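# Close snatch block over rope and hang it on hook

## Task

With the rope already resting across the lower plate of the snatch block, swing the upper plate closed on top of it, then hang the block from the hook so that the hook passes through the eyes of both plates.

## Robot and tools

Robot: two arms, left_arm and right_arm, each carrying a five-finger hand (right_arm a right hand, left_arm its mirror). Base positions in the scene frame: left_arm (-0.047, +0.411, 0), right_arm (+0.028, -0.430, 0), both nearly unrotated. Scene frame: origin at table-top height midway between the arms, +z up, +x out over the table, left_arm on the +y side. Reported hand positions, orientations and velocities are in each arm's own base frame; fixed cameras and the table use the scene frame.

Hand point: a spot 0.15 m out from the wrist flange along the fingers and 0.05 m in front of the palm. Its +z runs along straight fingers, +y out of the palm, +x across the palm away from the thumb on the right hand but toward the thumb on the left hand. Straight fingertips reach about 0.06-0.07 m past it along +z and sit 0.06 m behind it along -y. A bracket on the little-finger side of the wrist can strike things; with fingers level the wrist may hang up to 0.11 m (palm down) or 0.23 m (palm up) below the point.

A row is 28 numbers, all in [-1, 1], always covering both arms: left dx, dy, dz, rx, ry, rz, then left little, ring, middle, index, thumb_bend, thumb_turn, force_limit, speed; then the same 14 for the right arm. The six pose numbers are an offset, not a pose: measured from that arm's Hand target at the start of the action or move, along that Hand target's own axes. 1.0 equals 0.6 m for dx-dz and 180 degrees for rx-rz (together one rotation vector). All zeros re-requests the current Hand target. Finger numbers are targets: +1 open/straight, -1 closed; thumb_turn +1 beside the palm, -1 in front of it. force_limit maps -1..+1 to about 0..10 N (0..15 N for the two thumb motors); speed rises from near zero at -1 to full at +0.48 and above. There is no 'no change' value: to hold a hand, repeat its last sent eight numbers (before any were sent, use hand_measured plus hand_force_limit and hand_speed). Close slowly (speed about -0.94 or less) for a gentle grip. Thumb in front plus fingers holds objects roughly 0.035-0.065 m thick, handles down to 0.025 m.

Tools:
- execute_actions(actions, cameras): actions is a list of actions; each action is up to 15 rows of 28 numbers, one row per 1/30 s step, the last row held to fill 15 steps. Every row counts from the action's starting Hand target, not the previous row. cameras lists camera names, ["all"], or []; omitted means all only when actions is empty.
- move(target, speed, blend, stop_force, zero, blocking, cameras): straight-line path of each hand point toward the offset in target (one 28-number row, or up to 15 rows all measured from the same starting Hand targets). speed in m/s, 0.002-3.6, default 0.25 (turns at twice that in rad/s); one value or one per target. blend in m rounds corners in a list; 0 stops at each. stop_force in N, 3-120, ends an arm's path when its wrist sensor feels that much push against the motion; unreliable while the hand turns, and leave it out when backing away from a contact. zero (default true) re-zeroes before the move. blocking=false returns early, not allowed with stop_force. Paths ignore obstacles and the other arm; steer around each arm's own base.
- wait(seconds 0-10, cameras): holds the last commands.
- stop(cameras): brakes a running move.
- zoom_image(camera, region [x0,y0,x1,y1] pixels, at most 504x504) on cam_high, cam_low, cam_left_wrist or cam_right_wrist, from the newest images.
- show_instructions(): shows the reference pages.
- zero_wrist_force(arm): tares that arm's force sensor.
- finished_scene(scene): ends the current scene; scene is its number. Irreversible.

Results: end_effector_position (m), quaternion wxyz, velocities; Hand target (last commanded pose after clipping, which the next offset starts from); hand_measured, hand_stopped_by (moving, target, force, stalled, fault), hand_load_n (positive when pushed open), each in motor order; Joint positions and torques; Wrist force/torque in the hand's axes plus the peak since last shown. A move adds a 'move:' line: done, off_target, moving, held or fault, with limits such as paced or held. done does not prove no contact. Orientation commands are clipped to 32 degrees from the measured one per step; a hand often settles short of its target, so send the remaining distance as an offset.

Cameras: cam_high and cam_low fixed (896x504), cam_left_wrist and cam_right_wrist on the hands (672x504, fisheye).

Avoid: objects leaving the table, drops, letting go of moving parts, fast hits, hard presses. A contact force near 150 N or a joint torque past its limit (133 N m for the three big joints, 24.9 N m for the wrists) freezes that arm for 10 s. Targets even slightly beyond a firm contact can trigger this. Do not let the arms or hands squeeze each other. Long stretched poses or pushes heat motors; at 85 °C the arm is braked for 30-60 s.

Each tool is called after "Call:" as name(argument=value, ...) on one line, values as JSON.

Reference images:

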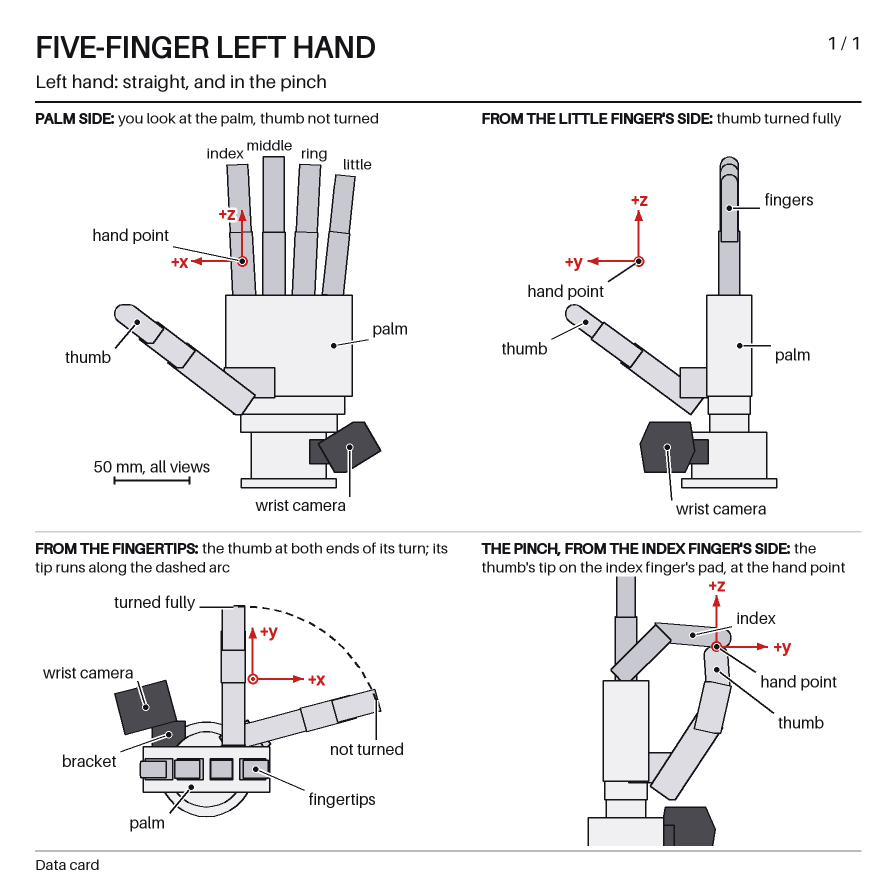

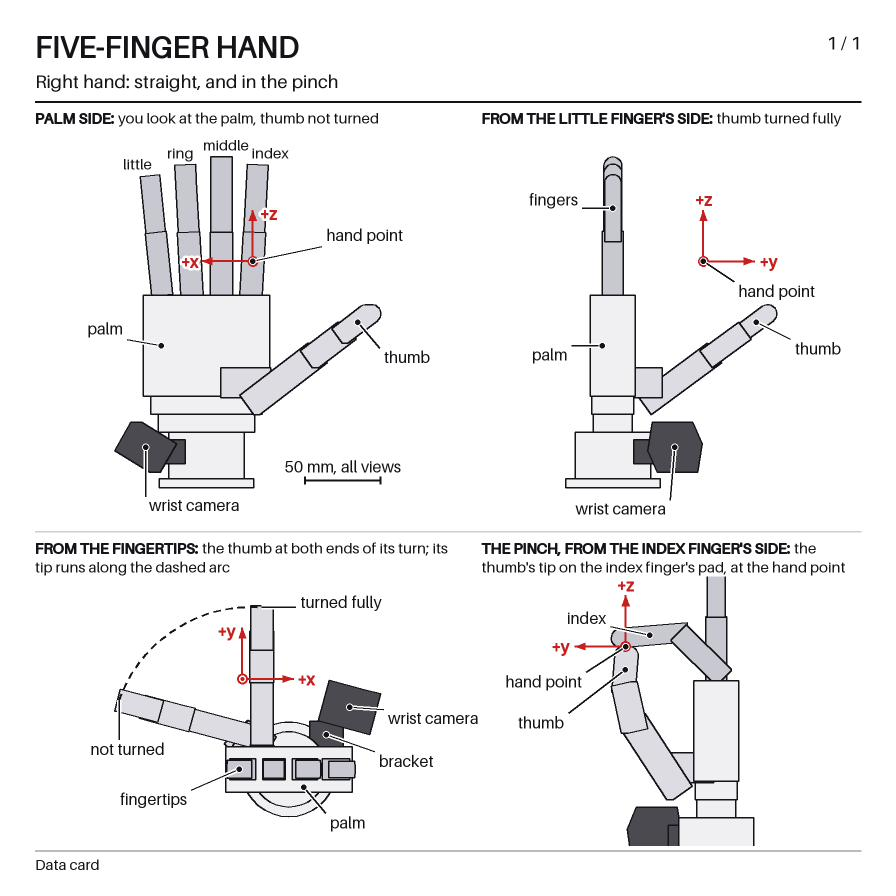

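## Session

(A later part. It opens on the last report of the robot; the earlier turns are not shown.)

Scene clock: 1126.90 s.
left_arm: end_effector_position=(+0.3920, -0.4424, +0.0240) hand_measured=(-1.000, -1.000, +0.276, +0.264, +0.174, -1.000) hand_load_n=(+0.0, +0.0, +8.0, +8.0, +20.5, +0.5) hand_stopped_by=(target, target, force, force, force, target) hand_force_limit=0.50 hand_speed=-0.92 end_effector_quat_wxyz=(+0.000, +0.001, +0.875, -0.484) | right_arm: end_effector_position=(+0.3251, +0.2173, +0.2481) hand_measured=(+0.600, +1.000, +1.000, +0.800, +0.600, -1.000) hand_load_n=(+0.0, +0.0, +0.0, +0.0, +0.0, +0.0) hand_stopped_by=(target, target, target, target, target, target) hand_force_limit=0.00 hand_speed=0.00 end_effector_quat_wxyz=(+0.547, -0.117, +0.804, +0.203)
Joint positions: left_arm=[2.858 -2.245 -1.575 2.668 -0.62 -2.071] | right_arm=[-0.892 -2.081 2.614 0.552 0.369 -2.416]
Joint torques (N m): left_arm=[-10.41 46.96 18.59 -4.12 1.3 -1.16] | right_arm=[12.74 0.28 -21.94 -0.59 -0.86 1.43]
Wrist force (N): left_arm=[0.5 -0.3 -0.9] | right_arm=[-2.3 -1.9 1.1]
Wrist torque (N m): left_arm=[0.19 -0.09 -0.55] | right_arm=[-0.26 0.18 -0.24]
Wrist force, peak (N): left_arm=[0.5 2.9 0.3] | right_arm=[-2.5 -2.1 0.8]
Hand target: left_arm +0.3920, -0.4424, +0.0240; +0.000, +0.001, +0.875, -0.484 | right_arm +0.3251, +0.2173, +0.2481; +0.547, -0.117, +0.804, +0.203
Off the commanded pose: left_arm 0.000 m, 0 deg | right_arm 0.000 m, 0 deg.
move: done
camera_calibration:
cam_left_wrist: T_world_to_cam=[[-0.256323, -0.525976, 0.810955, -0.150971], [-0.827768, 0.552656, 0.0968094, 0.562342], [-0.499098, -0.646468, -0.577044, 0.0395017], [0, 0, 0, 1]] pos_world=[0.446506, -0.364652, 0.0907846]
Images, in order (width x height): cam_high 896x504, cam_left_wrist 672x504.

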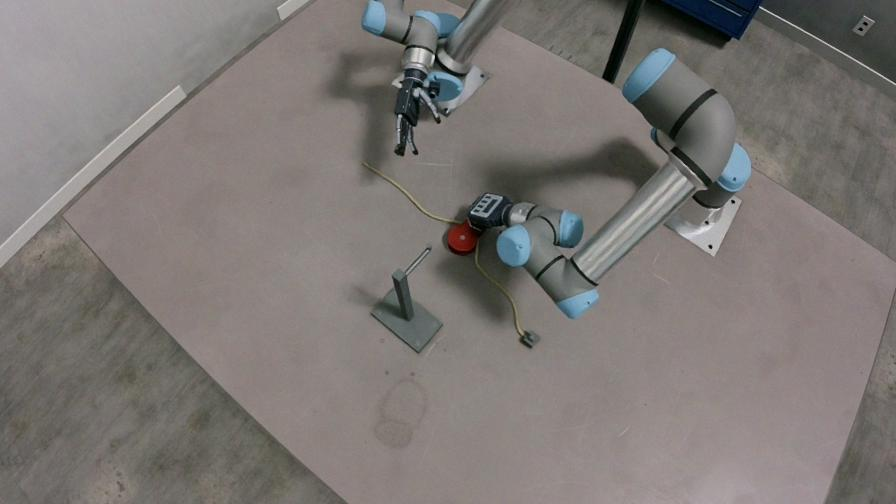

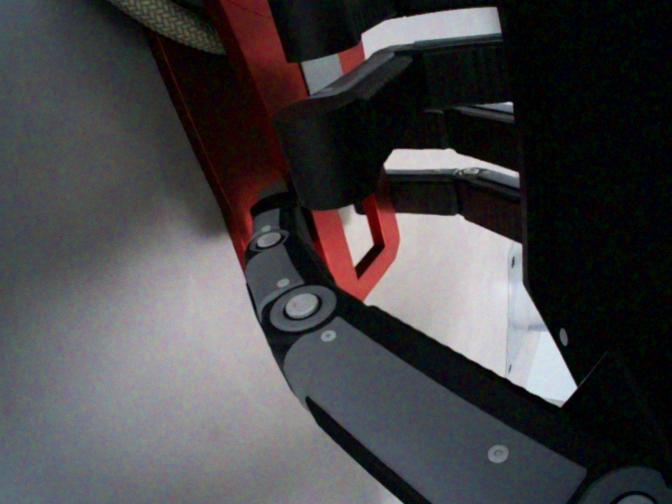

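Call:
move(target=[[-0.01775,-0.04640,-0.029,0,0.04417,-0.07067,-1,-1,0.15,0.0,-0.35,-1,0.5,-0.92, 0,0,0,0,0,0,0.6,1,1,0.8,0.6,-1,0,0],[-0.04903,-0.08734,-0.05459,0,0.08833,-0.14133,-1,-1,0.15,0.0,-0.35,-1,0.5,-0.92, 0,0,0,0,0,0,0.6,1,1,0.8,0.6,-1,0,0]], speed=0.05, blend=0.01, cameras=["cam_left_wrist"])

Call:
move(target=[[-0.01775,-0.04640,-0.029,0,0.04417,-0.07067,-1,-1,0.15,0.0,-0.35,-1,0.5,-0.92, 0,0,0,0,0,0,0.6,1,1,0.8,0.6,-1,0,0],[-0.04903,-0.08734,-0.05459,0,0.08833,-0.14133,-1,-1,0.15,0.0,-0.35,-1,0.5,-0.92, 0,0,0,0,0,0,0.6,1,1,0.8,0.6,-1,0,0]], speed=0.05, blend=0.01, cameras=["cam_left_wrist","cam_high","cam_right_wrist","cam_low"])

Scene clock: 1139.87 s.
left_arm: end_effector_position=(+0.4214, -0.4425, +0.0858) hand_measured=(-1.000, -1.000, +0.276, +0.264, +0.174, -1.000) hand_load_n=(+0.0, +0.0, +7.5, +8.0, +21.5, +0.5) hand_stopped_by=(target, target, force, force, force, target) hand_force_limit=0.50 hand_speed=-0.92 end_effector_quat_wxyz=(-0.227, -0.125, +0.845, -0.468) | right_arm: end_effector_position=(+0.3251, +0.2173, +0.2481) hand_measured=(+0.600, +1.000, +1.000, +0.800, +0.600, -1.000) hand_load_n=(+0.0, +0.0, +0.0, +0.0, +0.0, -0.5) hand_stopped_by=(target, target, target, target, target, target) hand_force_limit=0.00 hand_speed=0.00 end_effector_quat_wxyz=(+0.547, -0.117, +0.804, +0.203)
Joint positions: left_arm=[2.913 -2.517 -1.149 1.948 -0.483 -2.004] | right_arm=[-0.892 -2.081 2.614 0.552 0.369 -2.416]
Joint torques (N m): left_arm=[3.9 57.58 6.31 0.11 0.17 -0.99] | right_arm=[12.09 0.14 -21.86 -0.48 -0.71 1.51]
Wrist force (N): left_arm=[0.0 1.4 0.3] | right_arm=[-2.5 -2.0 0.8]
Wrist torque (N m): left_arm=[0.27 0.03 -0.45] | right_arm=[-0.27 0.21 -0.26]
Wrist force, peak (N): left_arm=[1.1 2.8 1.0] | right_arm=[-2.5 -2.3 0.8]
Hand target: left_arm +0.4214, -0.4425, +0.0858; -0.227, -0.125, +0.845, -0.468 | right_arm +0.3251, +0.2173, +0.2481; +0.547, -0.117, +0.804, +0.203
Off the commanded pose: left_arm 0.000 m, 0 deg | right_arm 0.000 m, 0 deg.
move: done
camera_calibration:
cam_left_wrist: T_world_to_cam=[[0.183678, -0.526566, 0.830054, -0.380837], [-0.668455, 0.552211, 0.498228, 0.479032], [-0.720716, -0.646367, -0.250557, 0.155192], [0, 0, 0, 1]] pos_world=[0.502012, -0.364753, 0.116333]
Images, in order (width x height): cam_left_wrist 672x504.

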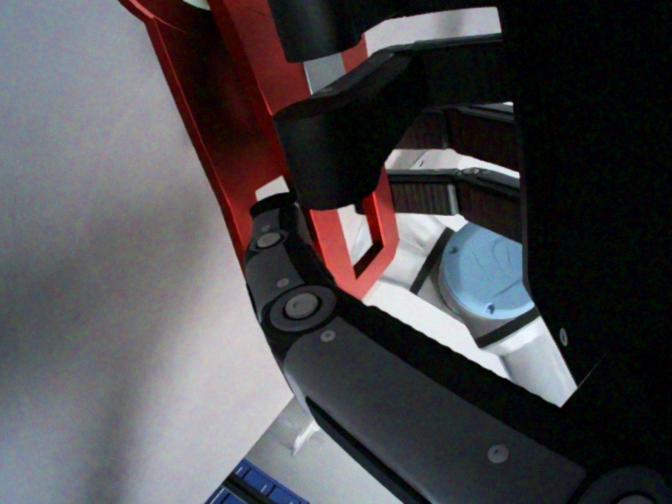

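Scene clock: 1145.43 s.
left_arm: end_effector_position=(+0.4778, -0.4426, +0.1246) hand_measured=(-1.000, -1.000, +0.276, +0.264, +0.174, -1.000) hand_load_n=(+0.0, +0.0, +7.0, +8.5, +20.5, +1.5) hand_stopped_by=(target, target, force, force, force, target) hand_force_limit=0.50 hand_speed=-0.92 end_effector_quat_wxyz=(-0.438, -0.242, +0.758, -0.419) | right_arm: end_effector_position=(+0.3251, +0.2173, +0.2481) hand_measured=(+0.600, +1.000, +1.000, +0.800, +0.600, -1.000) hand_load_n=(+0.0, +0.0, +0.0, +0.0, +0.0, -0.5) hand_stopped_by=(target, target, target, target, target, target) hand_force_limit=0.00 hand_speed=0.00 end_effector_quat_wxyz=(+0.547, -0.117, +0.804, +0.203)
Joint positions: left_arm=[2.95 -2.84 -0.757 1.197 -0.404 -1.815] | right_arm=[-0.892 -2.081 2.614 0.552 0.369 -2.416]
Joint torques (N m): left_arm=[5.14 59.27 7.66 0.69 0.97 -1.29] | right_arm=[12.85 -0.01 -21.06 -0.56 -0.77 1.46]
Wrist force (N): left_arm=[3.5 0.0 -0.3] | right_arm=[-2.2 -1.8 0.6]
Wrist torque (N m): left_arm=[0.18 0.10 -0.28] | right_arm=[-0.21 0.18 -0.23]
Wrist force, peak (N): left_arm=[4.8 -0.2 0.1] | right_arm=[-2.9 -2.2 0.8]
Hand target: left_arm +0.4777, -0.4426, +0.1246; -0.438, -0.242, +0.758, -0.419 | right_arm +0.3251, +0.2173, +0.2481; +0.547, -0.117, +0.804, +0.203
Off the commanded pose: left_arm 0.000 m, 0 deg | right_arm 0.000 m, 0 deg.
move: done
camera_calibration:
cam_left_wrist: T_world_to_cam=[[0.574113, -0.527163, 0.626493, -0.584992], [-0.32996, 0.551314, 0.766276, 0.301932], [-0.749347, -0.646647, 0.142574, 0.170094], [0, 0, 0, 1]] pos_world=[0.562937, -0.364854, 0.110879]
cam_right_wrist: T_world_to_cam=[[-0.479624, 0.87488, -0.0674237, -0.0138043], [-0.190139, -0.0286091, 0.98134, -0.171665], [0.856626, 0.483495, 0.18007, -0.31549], [0, 0, 0, 1]] pos_world=[0.230996, 0.159704, 0.224341]

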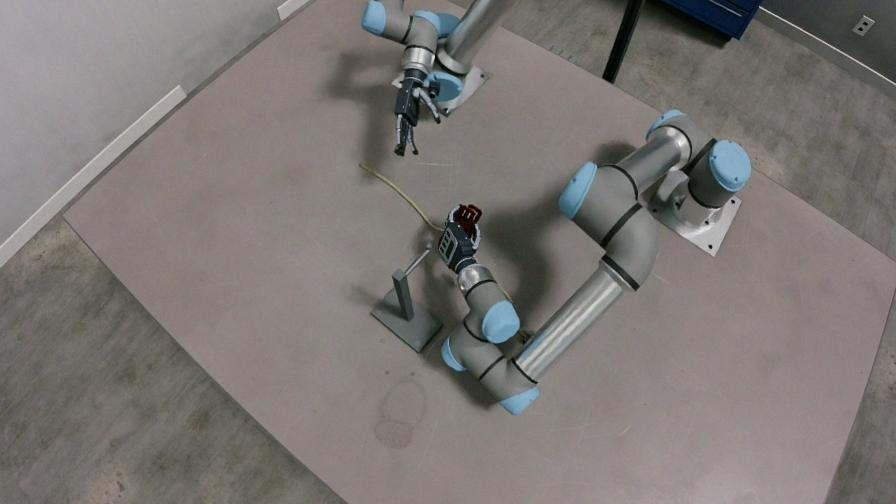

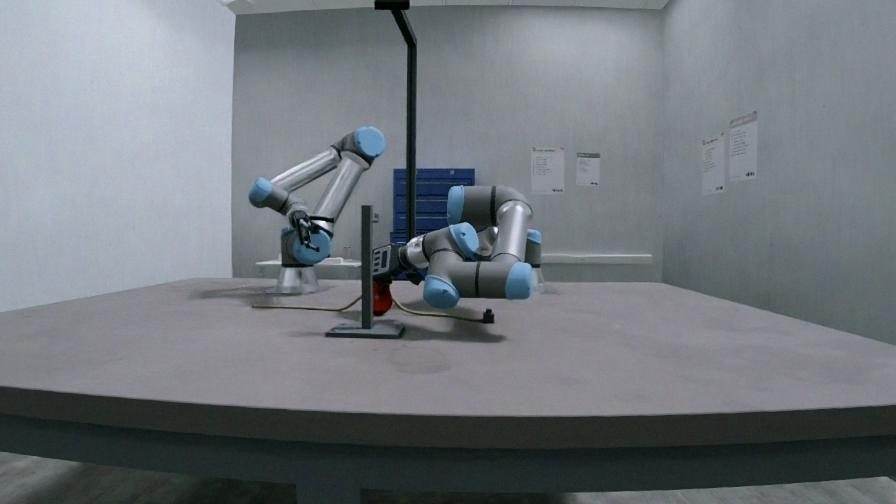

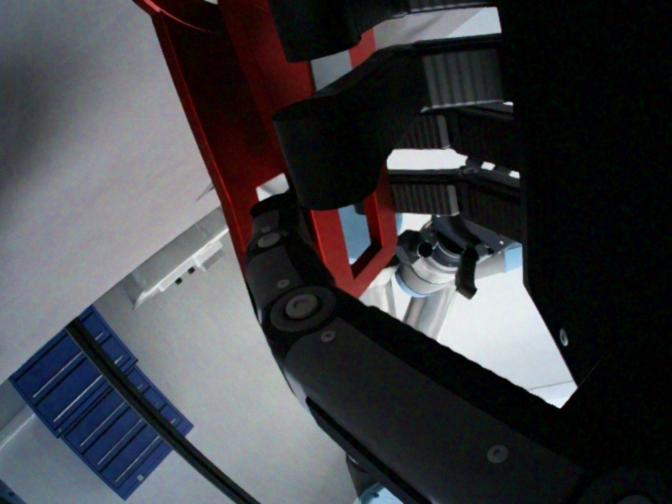

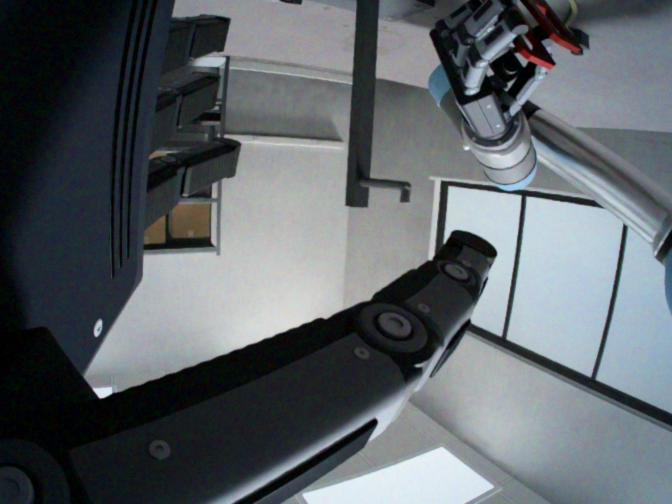

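Call:
move(target=[[0.1010,-0.04947,-0.03092,0,0,0,-1,-1,0.15,0.0,-0.35,-1,0.5,-0.92, 0,0,0,0,0,0,0.6,1,1,0.8,0.6,-1,0,0]], speed=0.03, cameras=["cam_left_wrist","cam_high","cam_right_wrist","cam_low"])

Call:
zoom_image(camera="cam_low", region=[340, 220, 560, 350])

Call:
zoom_image(camera="cam_right_wrist", region=[420, 0, 672, 200])

Scene clock: 1152.00 s.
left_arm: end_effector_position=(+0.4777, -0.4427, +0.1948) hand_measured=(-1.000, -1.000, +0.276, +0.264, +0.174, -1.000) hand_load_n=(+0.0, +0.0, +7.0, +7.5, +21.5, +0.0) hand_stopped_by=(target, target, force, force, force, target) hand_force_limit=0.50 hand_speed=-0.92 end_effector_quat_wxyz=(-0.438, -0.242, +0.758, -0.419) | right_arm: end_effector_position=(+0.3251, +0.2173, +0.2481) hand_measured=(+0.600, +1.000, +1.000, +0.800, +0.600, -1.000) hand_load_n=(+0.0, +0.0, +0.0, -0.5, +0.0, +0.0) hand_stopped_by=(target, target, target, target, target, target) hand_force_limit=0.00 hand_speed=0.00 end_effector_quat_wxyz=(+0.547, -0.117, +0.804, +0.203)
Joint positions: left_arm=[2.949 -2.744 -0.764 1.108 -0.405 -1.815] | right_arm=[-0.892 -2.081 2.614 0.552 0.369 -2.416]
Joint torques (N m): left_arm=[-14.61 40.95 20.75 -1.26 3.37 -0.39] | right_arm=[12.61 -0.18 -21.88 -0.54 -0.8 1.47]
Wrist force (N): left_arm=[-3.1 3.1 1.0] | right_arm=[-2.4 -1.6 0.8]
Wrist torque (N m): left_arm=[0.27 0.09 -0.51] | right_arm=[-0.21 0.20 -0.23]
Wrist force, peak (N): left_arm=[-3.7 3.2 1.3] | right_arm=[-2.6 -2.3 0.8]
Hand target: left_arm +0.4777, -0.4427, +0.1946; -0.438, -0.242, +0.758, -0.419 | right_arm +0.3251, +0.2173, +0.2481; +0.547, -0.117, +0.804, +0.203
Off the commanded pose: left_arm 0.000 m, 0 deg | right_arm 0.000 m, 0 deg.
move: done
camera_calibration:
cam_left_wrist: T_world_to_cam=[[0.574085, -0.527332, 0.626377, -0.629002], [-0.329876, 0.55121, 0.766387, 0.247924], [-0.749406, -0.646598, 0.142487, 0.160063], [0, 0, 0, 1]] pos_world=[0.562837, -0.364855, 0.181179]
cam_right_wrist: T_world_to_cam=[[-0.479624, 0.87488, -0.0674237, -0.0138043], [-0.190139, -0.0286091, 0.98134, -0.171665], [0.856626, 0.483495, 0.18007, -0.31549], [0, 0, 0, 1]] pos_world=[0.230996, 0.159704, 0.224341]

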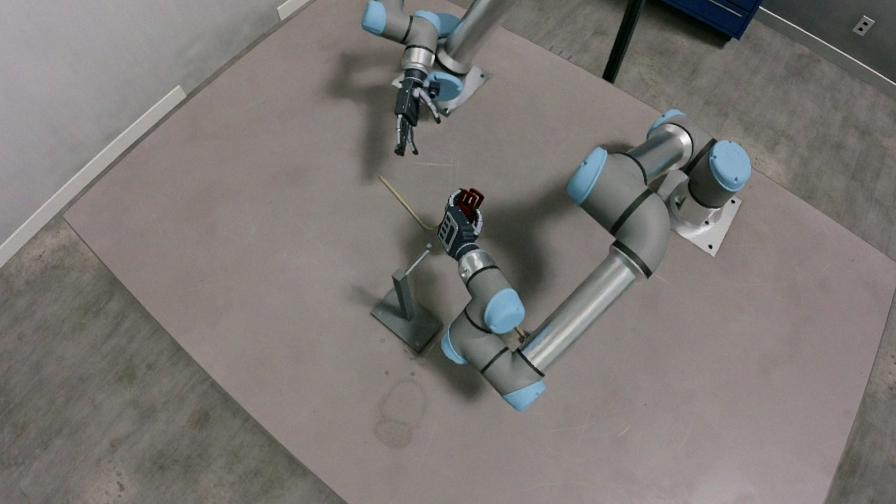

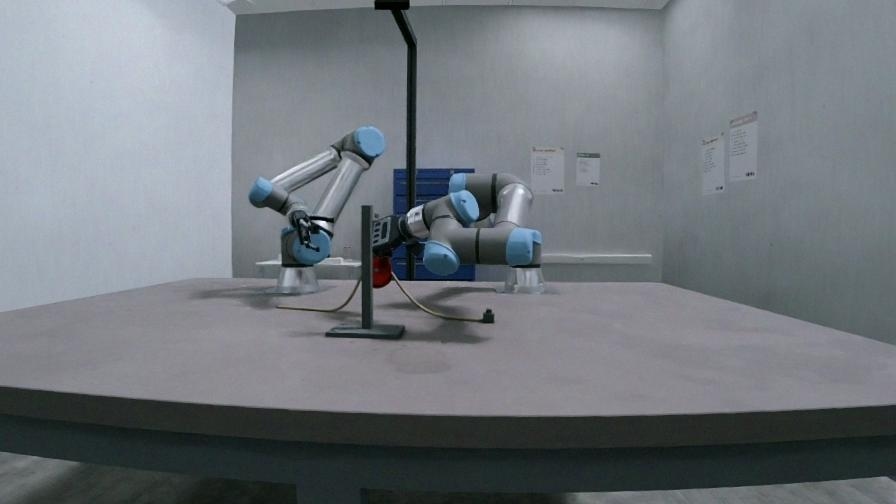

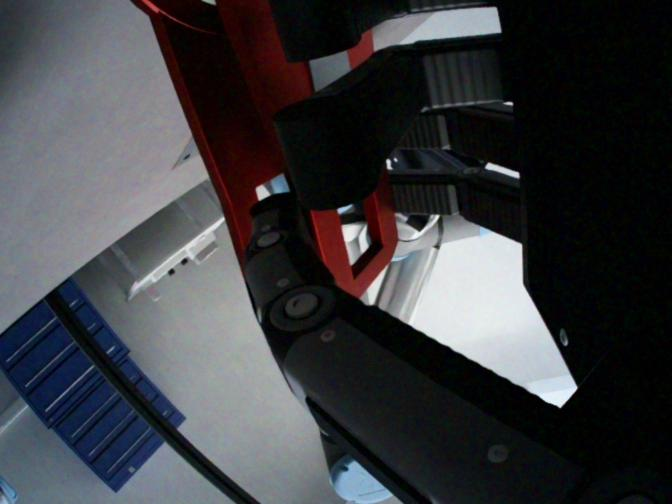

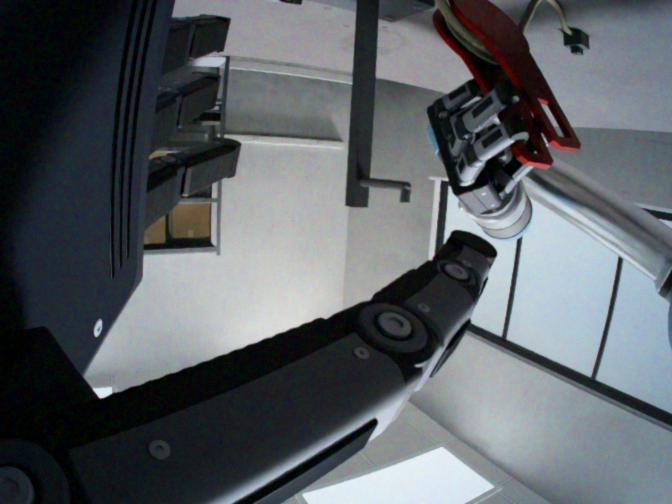

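Scaled by 2.291 from the camera's 896x504 image, which has a finer 1280x720 frame.

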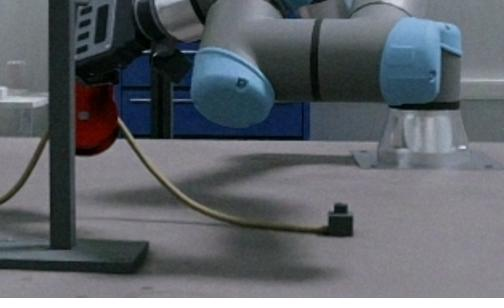

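Scaled by 2.000 from the camera's 672x504 image, which has a finer 960x720 frame.

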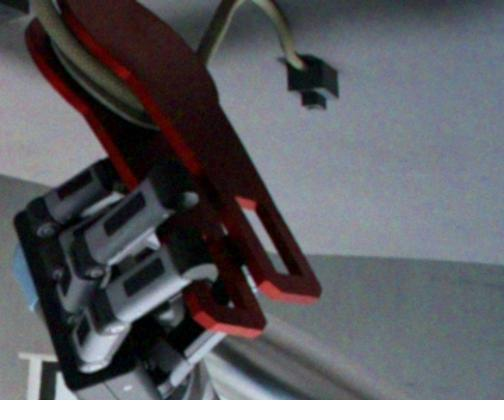

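Call:
move(target=[[0.09167,0.04978,0.03112,0,0.08833,-0.14133,-1,-1,0.15,0.0,-0.35,-1,0.5,-0.92, 0,0,0,0,0,0,0.6,1,1,0.8,0.6,-1,0,0]], speed=0.05, cameras=["cam_left_wrist","cam_high","cam_right_wrist","cam_low"])

Call:
zoom_image(camera="cam_right_wrist", region=[370, 0, 672, 300])

Scene clock: 1168.10 s.
left_arm: end_effector_position=(+0.4197, -0.4426, +0.2247) hand_measured=(-1.000, -1.000, +0.276, +0.264, +0.174, -1.000) hand_load_n=(+0.0, +0.0, +7.5, +7.0, +21.0, -0.5) hand_stopped_by=(target, target, force, force, force, target) hand_force_limit=0.50 hand_speed=-0.92 end_effector_quat_wxyz=(+0.619, +0.342, -0.619, +0.342) end_effector_velocity=(+0.001, +0.000, +0.000) end_effector_angular_velocity=(+0.000, -0.005, +0.001) | right_arm: end_effector_position=(+0.3251, +0.2173, +0.2481) hand_measured=(+0.600, +1.000, +1.000, +0.800, +0.600, -1.000) hand_load_n=(+0.0, +0.0, +0.0, +0.0, +0.0, +0.0) hand_stopped_by=(target, target, target, target, target, target) hand_force_limit=0.00 hand_speed=0.00 end_effector_quat_wxyz=(+0.547, -0.117, +0.804, +0.203)
Joint positions: left_arm=[2.935 -2.623 -1.309 0.793 -0.354 -1.573] | right_arm=[-0.892 -2.081 2.614 0.552 0.369 -2.416]
Joint velocities: left_arm=[0.001 0 0.005 0.004 0 -0.004] | right_arm=[within noise]
Joint torques (N m): left_arm=[-10.14 42.58 22.27 1.75 1.8 -1.51] | right_arm=[12.92 0.07 -21.01 -0.56 -0.82 1.42]
Wrist force (N): left_arm=[-3.9 0.8 0.5] | right_arm=[-2.1 -1.7 0.9]
Wrist torque (N m): left_arm=[0.09 0.02 -0.30] | right_arm=[-0.23 0.16 -0.22]
Wrist force, peak (N): left_arm=[-3.7 3.3 1.1] | right_arm=[-2.6 -2.4 1.0]
Hand target: left_arm +0.4197, -0.4426, +0.2246; +0.619, +0.342, -0.619, +0.342 | right_arm +0.3251, +0.2173, +0.2481; +0.547, -0.117, +0.804, +0.203
Off the commanded pose: left_arm 0.000 m, 0 deg | right_arm 0.000 m, 0 deg.
move: done
camera_calibration:
cam_left_wrist: T_world_to_cam=[[0.810461, -0.527404, 0.254948, -0.630178], [0.0974004, 0.550485, 0.829144, 0.0121107], [-0.577638, -0.647157, 0.497516, -0.0397601], [0, 0, 0, 1]] pos_world=[0.486588, -0.364756, 0.170402]
cam_right_wrist: T_world_to_cam=[[-0.479624, 0.87488, -0.0674237, -0.0138043], [-0.190139, -0.0286091, 0.98134, -0.171665], [0.856626, 0.483495, 0.18007, -0.31549], [0, 0, 0, 1]] pos_world=[0.230996, 0.159704, 0.224341]

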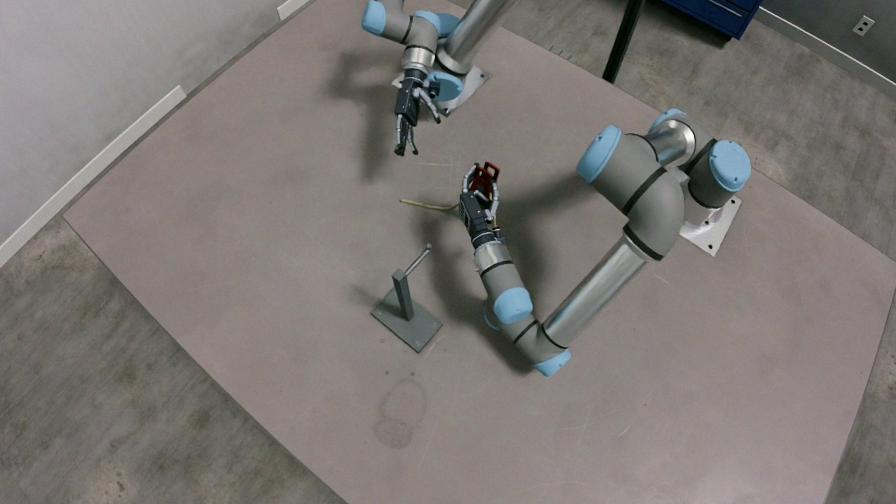

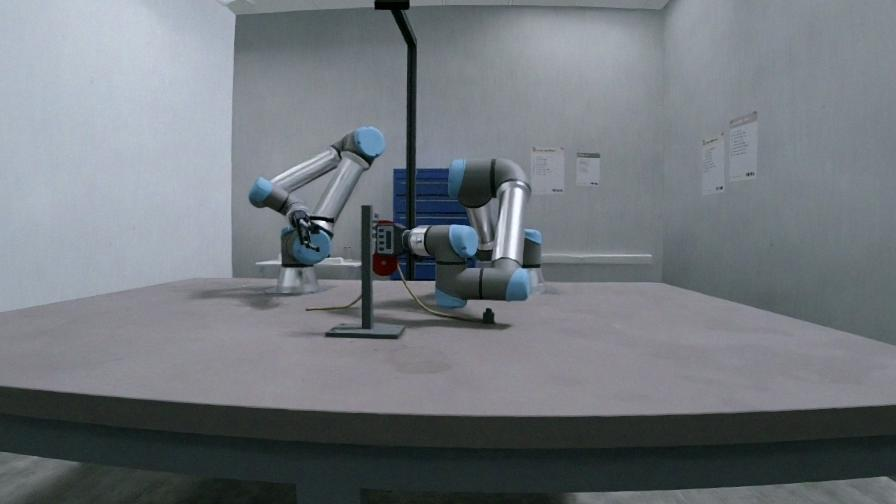

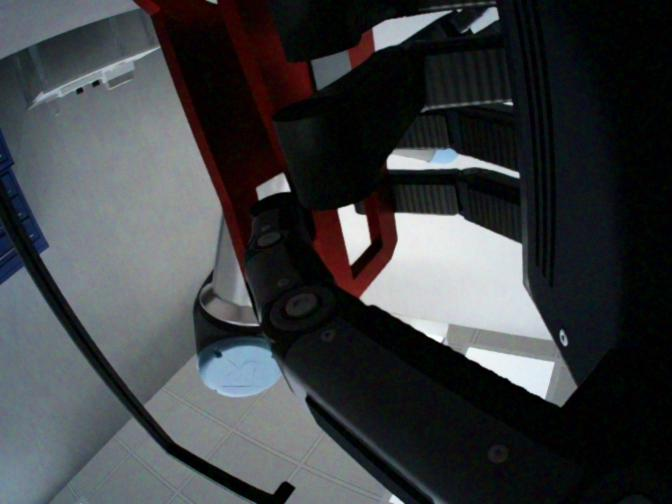

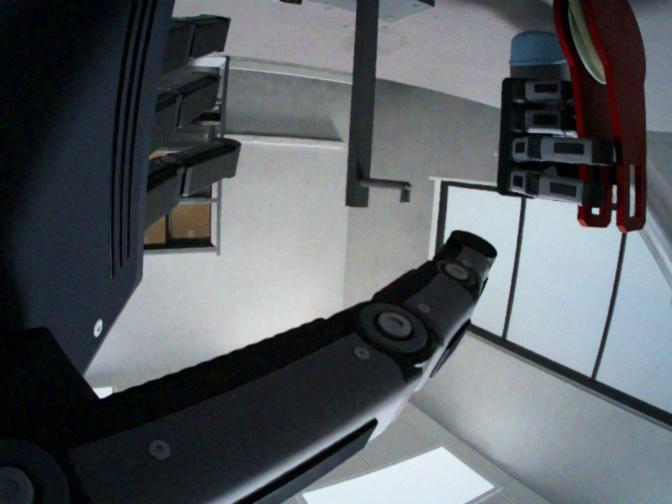

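Scaled by 1.669 from the camera's 672x504 image, which has a finer 960x720 frame.

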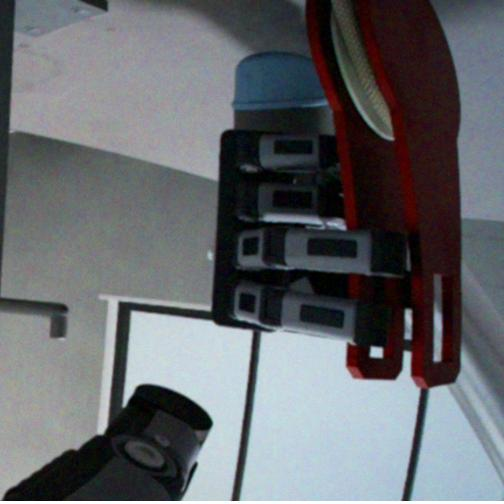

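Call:
move(target=[[0.05,-0.07067,-0.04417,0,0,0,-1,-1,0.15,0.0,-0.35,-1,0.5,-0.92, 0.1159,0.0494,0.1588,-0.0395,-0.1001,-0.0711,1,1,0.6,0.6,0.6,-1,0,0]], speed=0.05, cameras=["all"])

Call:
zoom_image(camera="cam_right_wrist", region=[170, 0, 672, 504])

Scene clock: 1204.93 s.
left_arm: end_effector_position=(+0.4211, -0.4426, +0.2254) hand_measured=(-1.000, -1.000, +0.276, +0.264, +0.174, -1.000) hand_load_n=(+0.0, +0.0, +7.5, +7.5, +21.0, -0.5) hand_stopped_by=(target, target, force, force, force, target) hand_force_limit=0.50 hand_speed=-0.92 end_effector_quat_wxyz=(+0.619, +0.342, -0.619, +0.342) | right_arm: end_effector_position=(+0.3251, +0.2173, +0.2479) hand_measured=(+1.000, +1.000, +0.600, +0.600, +0.600, -1.000) hand_load_n=(+0.0, +0.0, +0.0, +0.0, +0.0, +0.0) hand_stopped_by=(target, target, target, target, target, target) hand_force_limit=0.00 hand_speed=0.00 end_effector_quat_wxyz=(+0.547, -0.118, +0.803, +0.203)
Joint positions: left_arm=[2.936 -2.624 -1.305 0.789 -0.354 -1.573] | right_arm=[-0.891 -2.081 2.614 0.548 0.369 -2.413]
Joint torques (N m): left_arm=[9.65 43.88 6.27 0.97 -2.29 -1.04] | right_arm=[9.44 2.15 -18.23 4.73 -1.28 -0.47]
Wrist force (N): left_arm=[-4.1 1.2 0.2] | right_arm=[-2.0 -2.1 0.7]
Wrist torque (N m): left_arm=[0.16 0.04 -0.29] | right_arm=[-0.26 0.13 -0.22]
Wrist force, peak (N): left_arm=[-4.2 1.1 0.3] | right_arm=[-2.7 -2.3 0.7]
Hand target: left_arm +0.4210, -0.4426, +0.2254; +0.619, +0.342, -0.619, +0.342 (not the last commanded pose) | right_arm +0.3251, +0.2173, +0.2480; +0.547, -0.118, +0.803, +0.203 (not the last commanded pose)
Off the commanded pose: left_arm 0.057 m, 0 deg | right_arm 0.121 m, 23 deg.
move: held (right_arm; a check stopped the path), off_target (left_arm; braked when a check withheld steps of right_arm); limits=held
pose unreachable (right arm): on one or more control steps of this call, first in action 0 (counted from 0), this arm could not follow its commanded pose, so it was not sent that pose on those steps. It may still have moved: this result reports where it is.
cause: moving toward the commanded pose would bring two parts of the arm too close to each other (joints 3 (elbow) to 5 (wrist 2) lie between them).
camera_calibration:
cam_left_wrist: T_world_to_cam=[[0.8105, -0.527395, 0.25484, -0.631408], [0.0974725, 0.550449, 0.829159, 0.0113526], [-0.577571, -0.647194, 0.497546, -0.0394091], [0, 0, 0, 1]] pos_world=[0.487888, -0.364756, 0.171103]
cam_right_wrist: T_world_to_cam=[[-0.479737, 0.874767, -0.0680854, -0.0135763], [-0.190996, -0.0283774, 0.981181, -0.171255], [0.856372, 0.483712, 0.18069, -0.315658], [0, 0, 0, 1]] pos_world=[0.231098, 0.159704, 0.224144]

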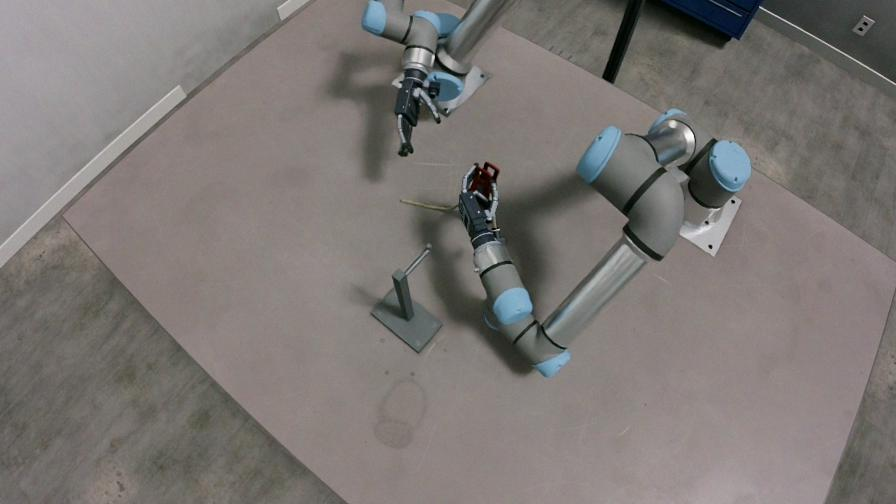

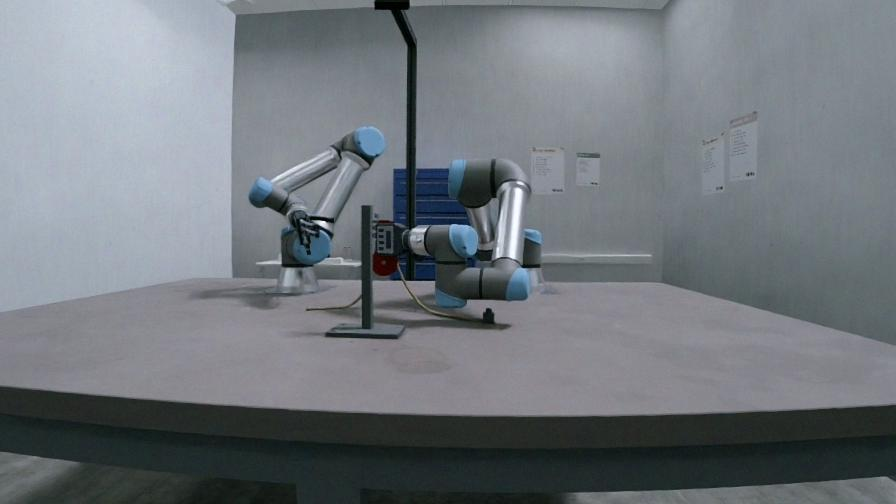

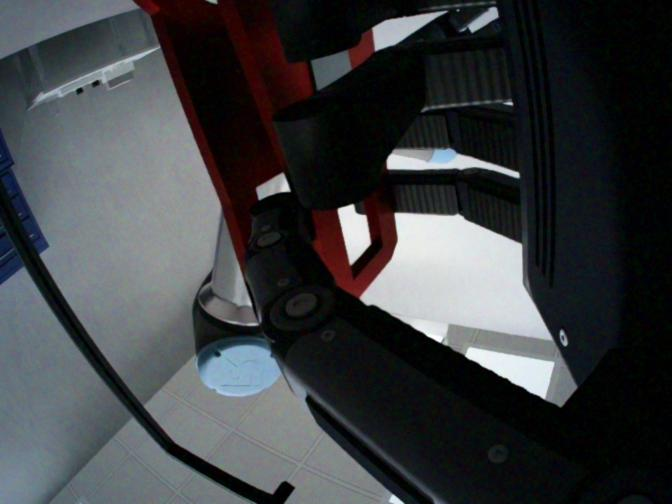

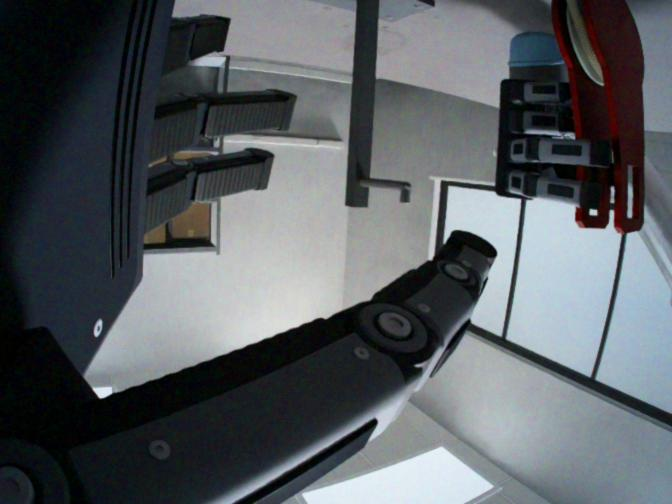

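Scaled by 1.000.

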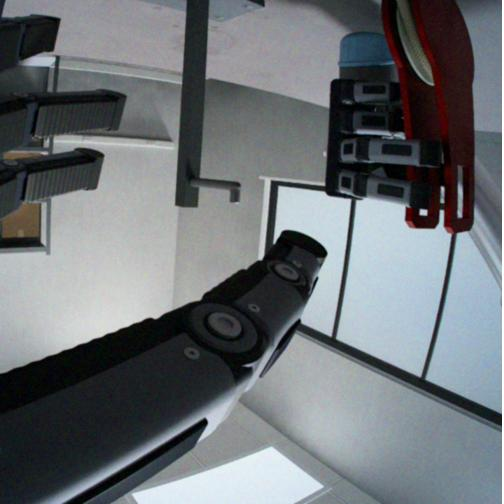

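Call:
move(target=[[0.0493,-0.091,-0.062,0.1111,0,0,-1,-1,0.15,0.0,-0.35,-1,0.5,-0.92, -0.0637,-0.098,0.1235,0,0,0,1,1,0.6,0.6,0.6,-1,0,0]], speed=0.05, cameras=["all"])

Scene clock: 1271.87 s.
left_arm: end_effector_position=(+0.4871, -0.4400, +0.2551) hand_measured=(-1.000, -1.000, +0.276, +0.264, +0.174, -1.000) hand_load_n=(+0.0, +0.0, +7.5, +7.5, +21.0, -0.5) hand_stopped_by=(target, target, force, force, force, target) hand_force_limit=0.50 hand_speed=-0.92 end_effector_quat_wxyz=(+0.550, +0.445, -0.550, +0.444) end_effector_velocity=(-0.001, +0.000, +0.000) end_effector_angular_velocity=(+0.000, +0.000, -0.006) | right_arm: end_effector_position=(+0.4253, +0.1974, +0.2483) hand_measured=(+1.000, +1.000, +0.600, +0.600, +0.600, -1.000) hand_load_n=(+0.0, +0.0, +0.0, +0.0, +0.0, +0.0) hand_stopped_by=(target, target, target, target, target, target) hand_force_limit=0.00 hand_speed=0.00 end_effector_quat_wxyz=(+0.548, -0.118, +0.803, +0.203)
Joint positions: left_arm=[3.019 -2.529 -1.415 0.812 -0.088 -1.58] | right_arm=[-0.477 -1.792 2.339 -0.007 0.667 -1.802]
Joint velocities: left_arm=[-0.001 -0.001 0 0 -0.005 0.001] | right_arm=[within noise]
Joint torques (N m): left_arm=[-3.87 39.74 24.35 0.92 -2.39 -0.84] | right_arm=[-10.04 -12.82 -2.64 2.88 -2.58 -1.18]
Wrist force (N): left_arm=[-3.7 1.3 0.6] | right_arm=[-2.0 -2.2 0.5]
Wrist torque (N m): left_arm=[0.14 0.01 -0.22] | right_arm=[-0.29 0.15 -0.23]
Wrist force, peak (N): left_arm=[-4.4 1.3 0.3] | right_arm=[-2.6 -2.2 0.8]
Hand target: left_arm +0.4870, -0.4401, +0.2550; +0.550, +0.445, -0.550, +0.444 | right_arm +0.4252, +0.1974, +0.2482; +0.547, -0.118, +0.803, +0.203
Off the commanded pose: left_arm 0.000 m, 0 deg | right_arm 0.000 m, 0 deg.
move: done
camera_calibration:
cam_left_wrist: T_world_to_cam=[[0.94196, -0.218006, 0.255314, -0.619219], [-0.0972931, 0.550589, 0.829087, 0.073942], [-0.321319, -0.805807, 0.497422, -0.208899], [0, 0, 0, 1]] pos_world=[0.523351, -0.344037, 0.200702]
cam_right_wrist: T_world_to_cam=[[-0.479766, 0.874721, -0.0684695, 0.0520247], [-0.19136, -0.0281594, 0.981116, -0.152873], [0.856274, 0.483808, 0.180897, -0.391923], [0, 0, 0, 1]] pos_world=[0.331299, 0.139803, 0.224446]

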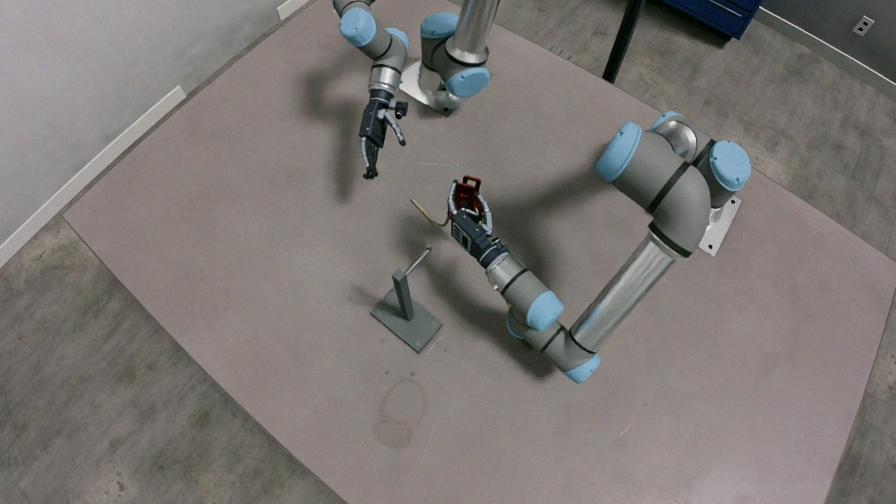

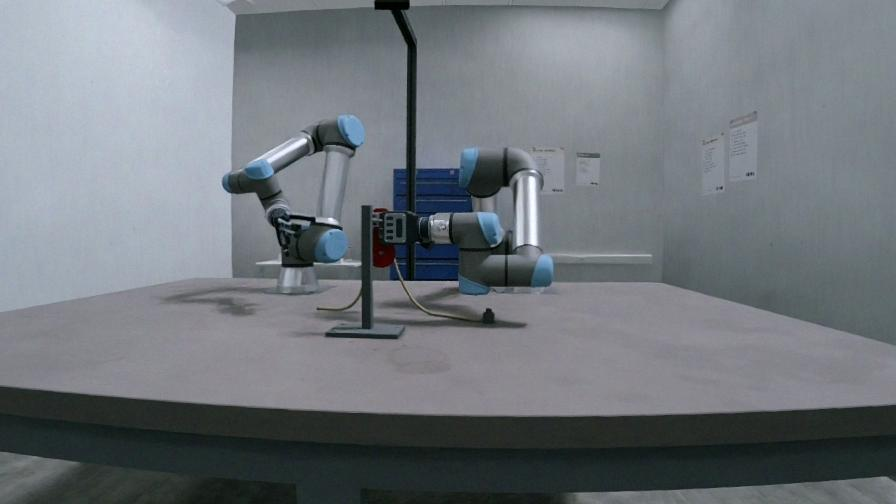

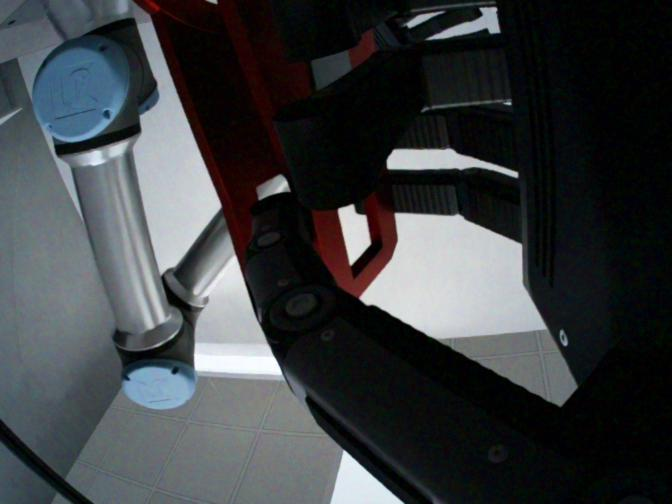

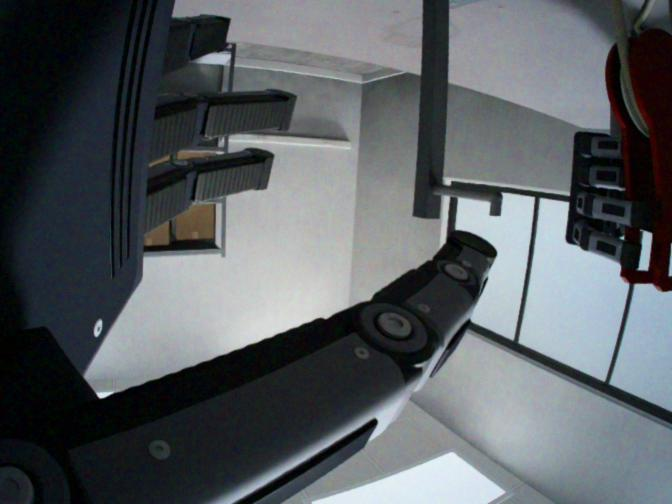

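Call:
move(target=[[0,0,0,0,0,0,-1,-1,0.15,0.0,-0.35,-1,0.5,-0.92, 0.1507,0.1063,0.1207,-0.1486,-0.0868,-0.0876,1,1,0.6,0.6,0.6,-1,0,0]], speed=0.06, cameras=["cam_high","cam_right_wrist","cam_low"])

Scene clock: 1284.53 s.
left_arm: end_effector_position=(+0.4871, -0.4401, +0.2550) hand_measured=(-1.000, -1.000, +0.276, +0.264, +0.174, -1.000) hand_load_n=(+0.0, +0.0, +7.5, +7.5, +21.0, -0.5) hand_stopped_by=(target, target, force, force, force, target) hand_force_limit=0.50 hand_speed=-0.92 end_effector_quat_wxyz=(+0.550, +0.445, -0.550, +0.444) | right_arm: end_effector_position=(+0.4255, +0.2902, +0.1539) hand_measured=(+1.000, +1.000, +0.600, +0.600, +0.600, -1.000) hand_load_n=(+0.0, +0.0, +0.0, +0.0, -0.5, +0.0) hand_stopped_by=(target, target, target, target, target, target) hand_force_limit=0.00 hand_speed=0.00 end_effector_quat_wxyz=(+0.631, -0.320, +0.631, +0.320)
Joint positions: left_arm=[3.019 -2.529 -1.415 0.812 -0.089 -1.58] | right_arm=[-0.255 -1.284 2.372 -1.089 0.377 -1.57]
Joint torques (N m): left_arm=[-14.33 37.57 21.89 0.27 -2.35 -1.37] | right_arm=[-12.14 -27.41 3.25 2.14 1.16 -1.41]
Wrist force (N): left_arm=[-3.9 0.7 0.2] | right_arm=[-2.1 -1.9 0.9]
Wrist torque (N m): left_arm=[0.08 0.06 -0.23] | right_arm=[-0.26 0.14 -0.23]
Wrist force, peak (N): left_arm=[-4.2 1.2 0.7] | right_arm=[-2.6 -2.4 1.1]
Hand target: left_arm +0.4870, -0.4401, +0.2550; +0.550, +0.445, -0.550, +0.444 | right_arm +0.4255, +0.2901, +0.1539; +0.631, -0.320, +0.631, +0.320
Off the commanded pose: left_arm 0.000 m, 0 deg | right_arm 0.000 m, 0 deg.
move: done
camera_calibration:
cam_right_wrist: T_world_to_cam=[[-0.764344, 0.585086, -0.271022, 0.200775], [-0.485251, -0.245139, 0.839308, 0.152122], [0.424629, 0.773034, 0.471284, -0.364813], [0, 0, 0, 1]] pos_world=[0.382189, 0.201833, 0.0986674]
Images, in order (width x height): cam_high 896x504, cam_low 896x504, cam_right_wrist 672x504.

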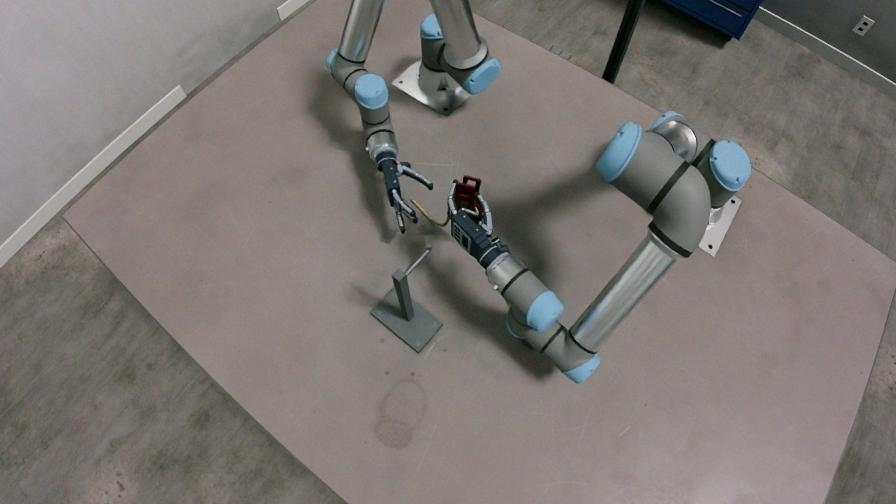

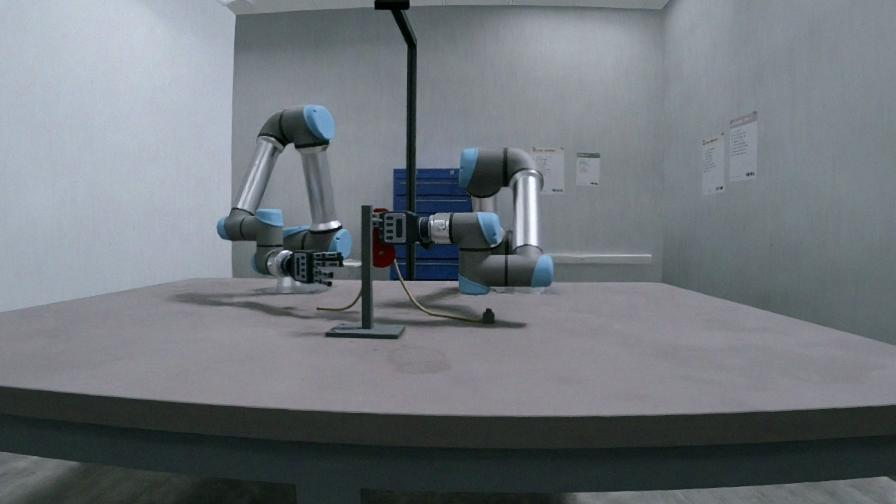

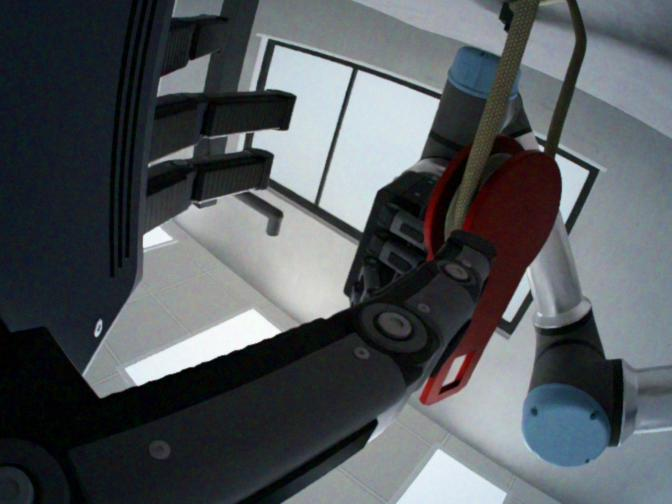

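Call:
zoom_image(camera="cam_right_wrist", region=[372, 110, 612, 430])

Scaled by 1.575 from the camera's 672x504 image, which has a finer 960x720 frame.

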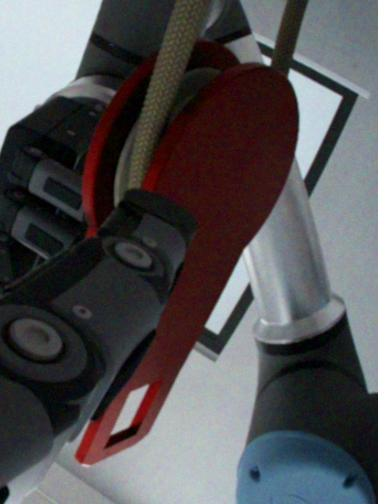

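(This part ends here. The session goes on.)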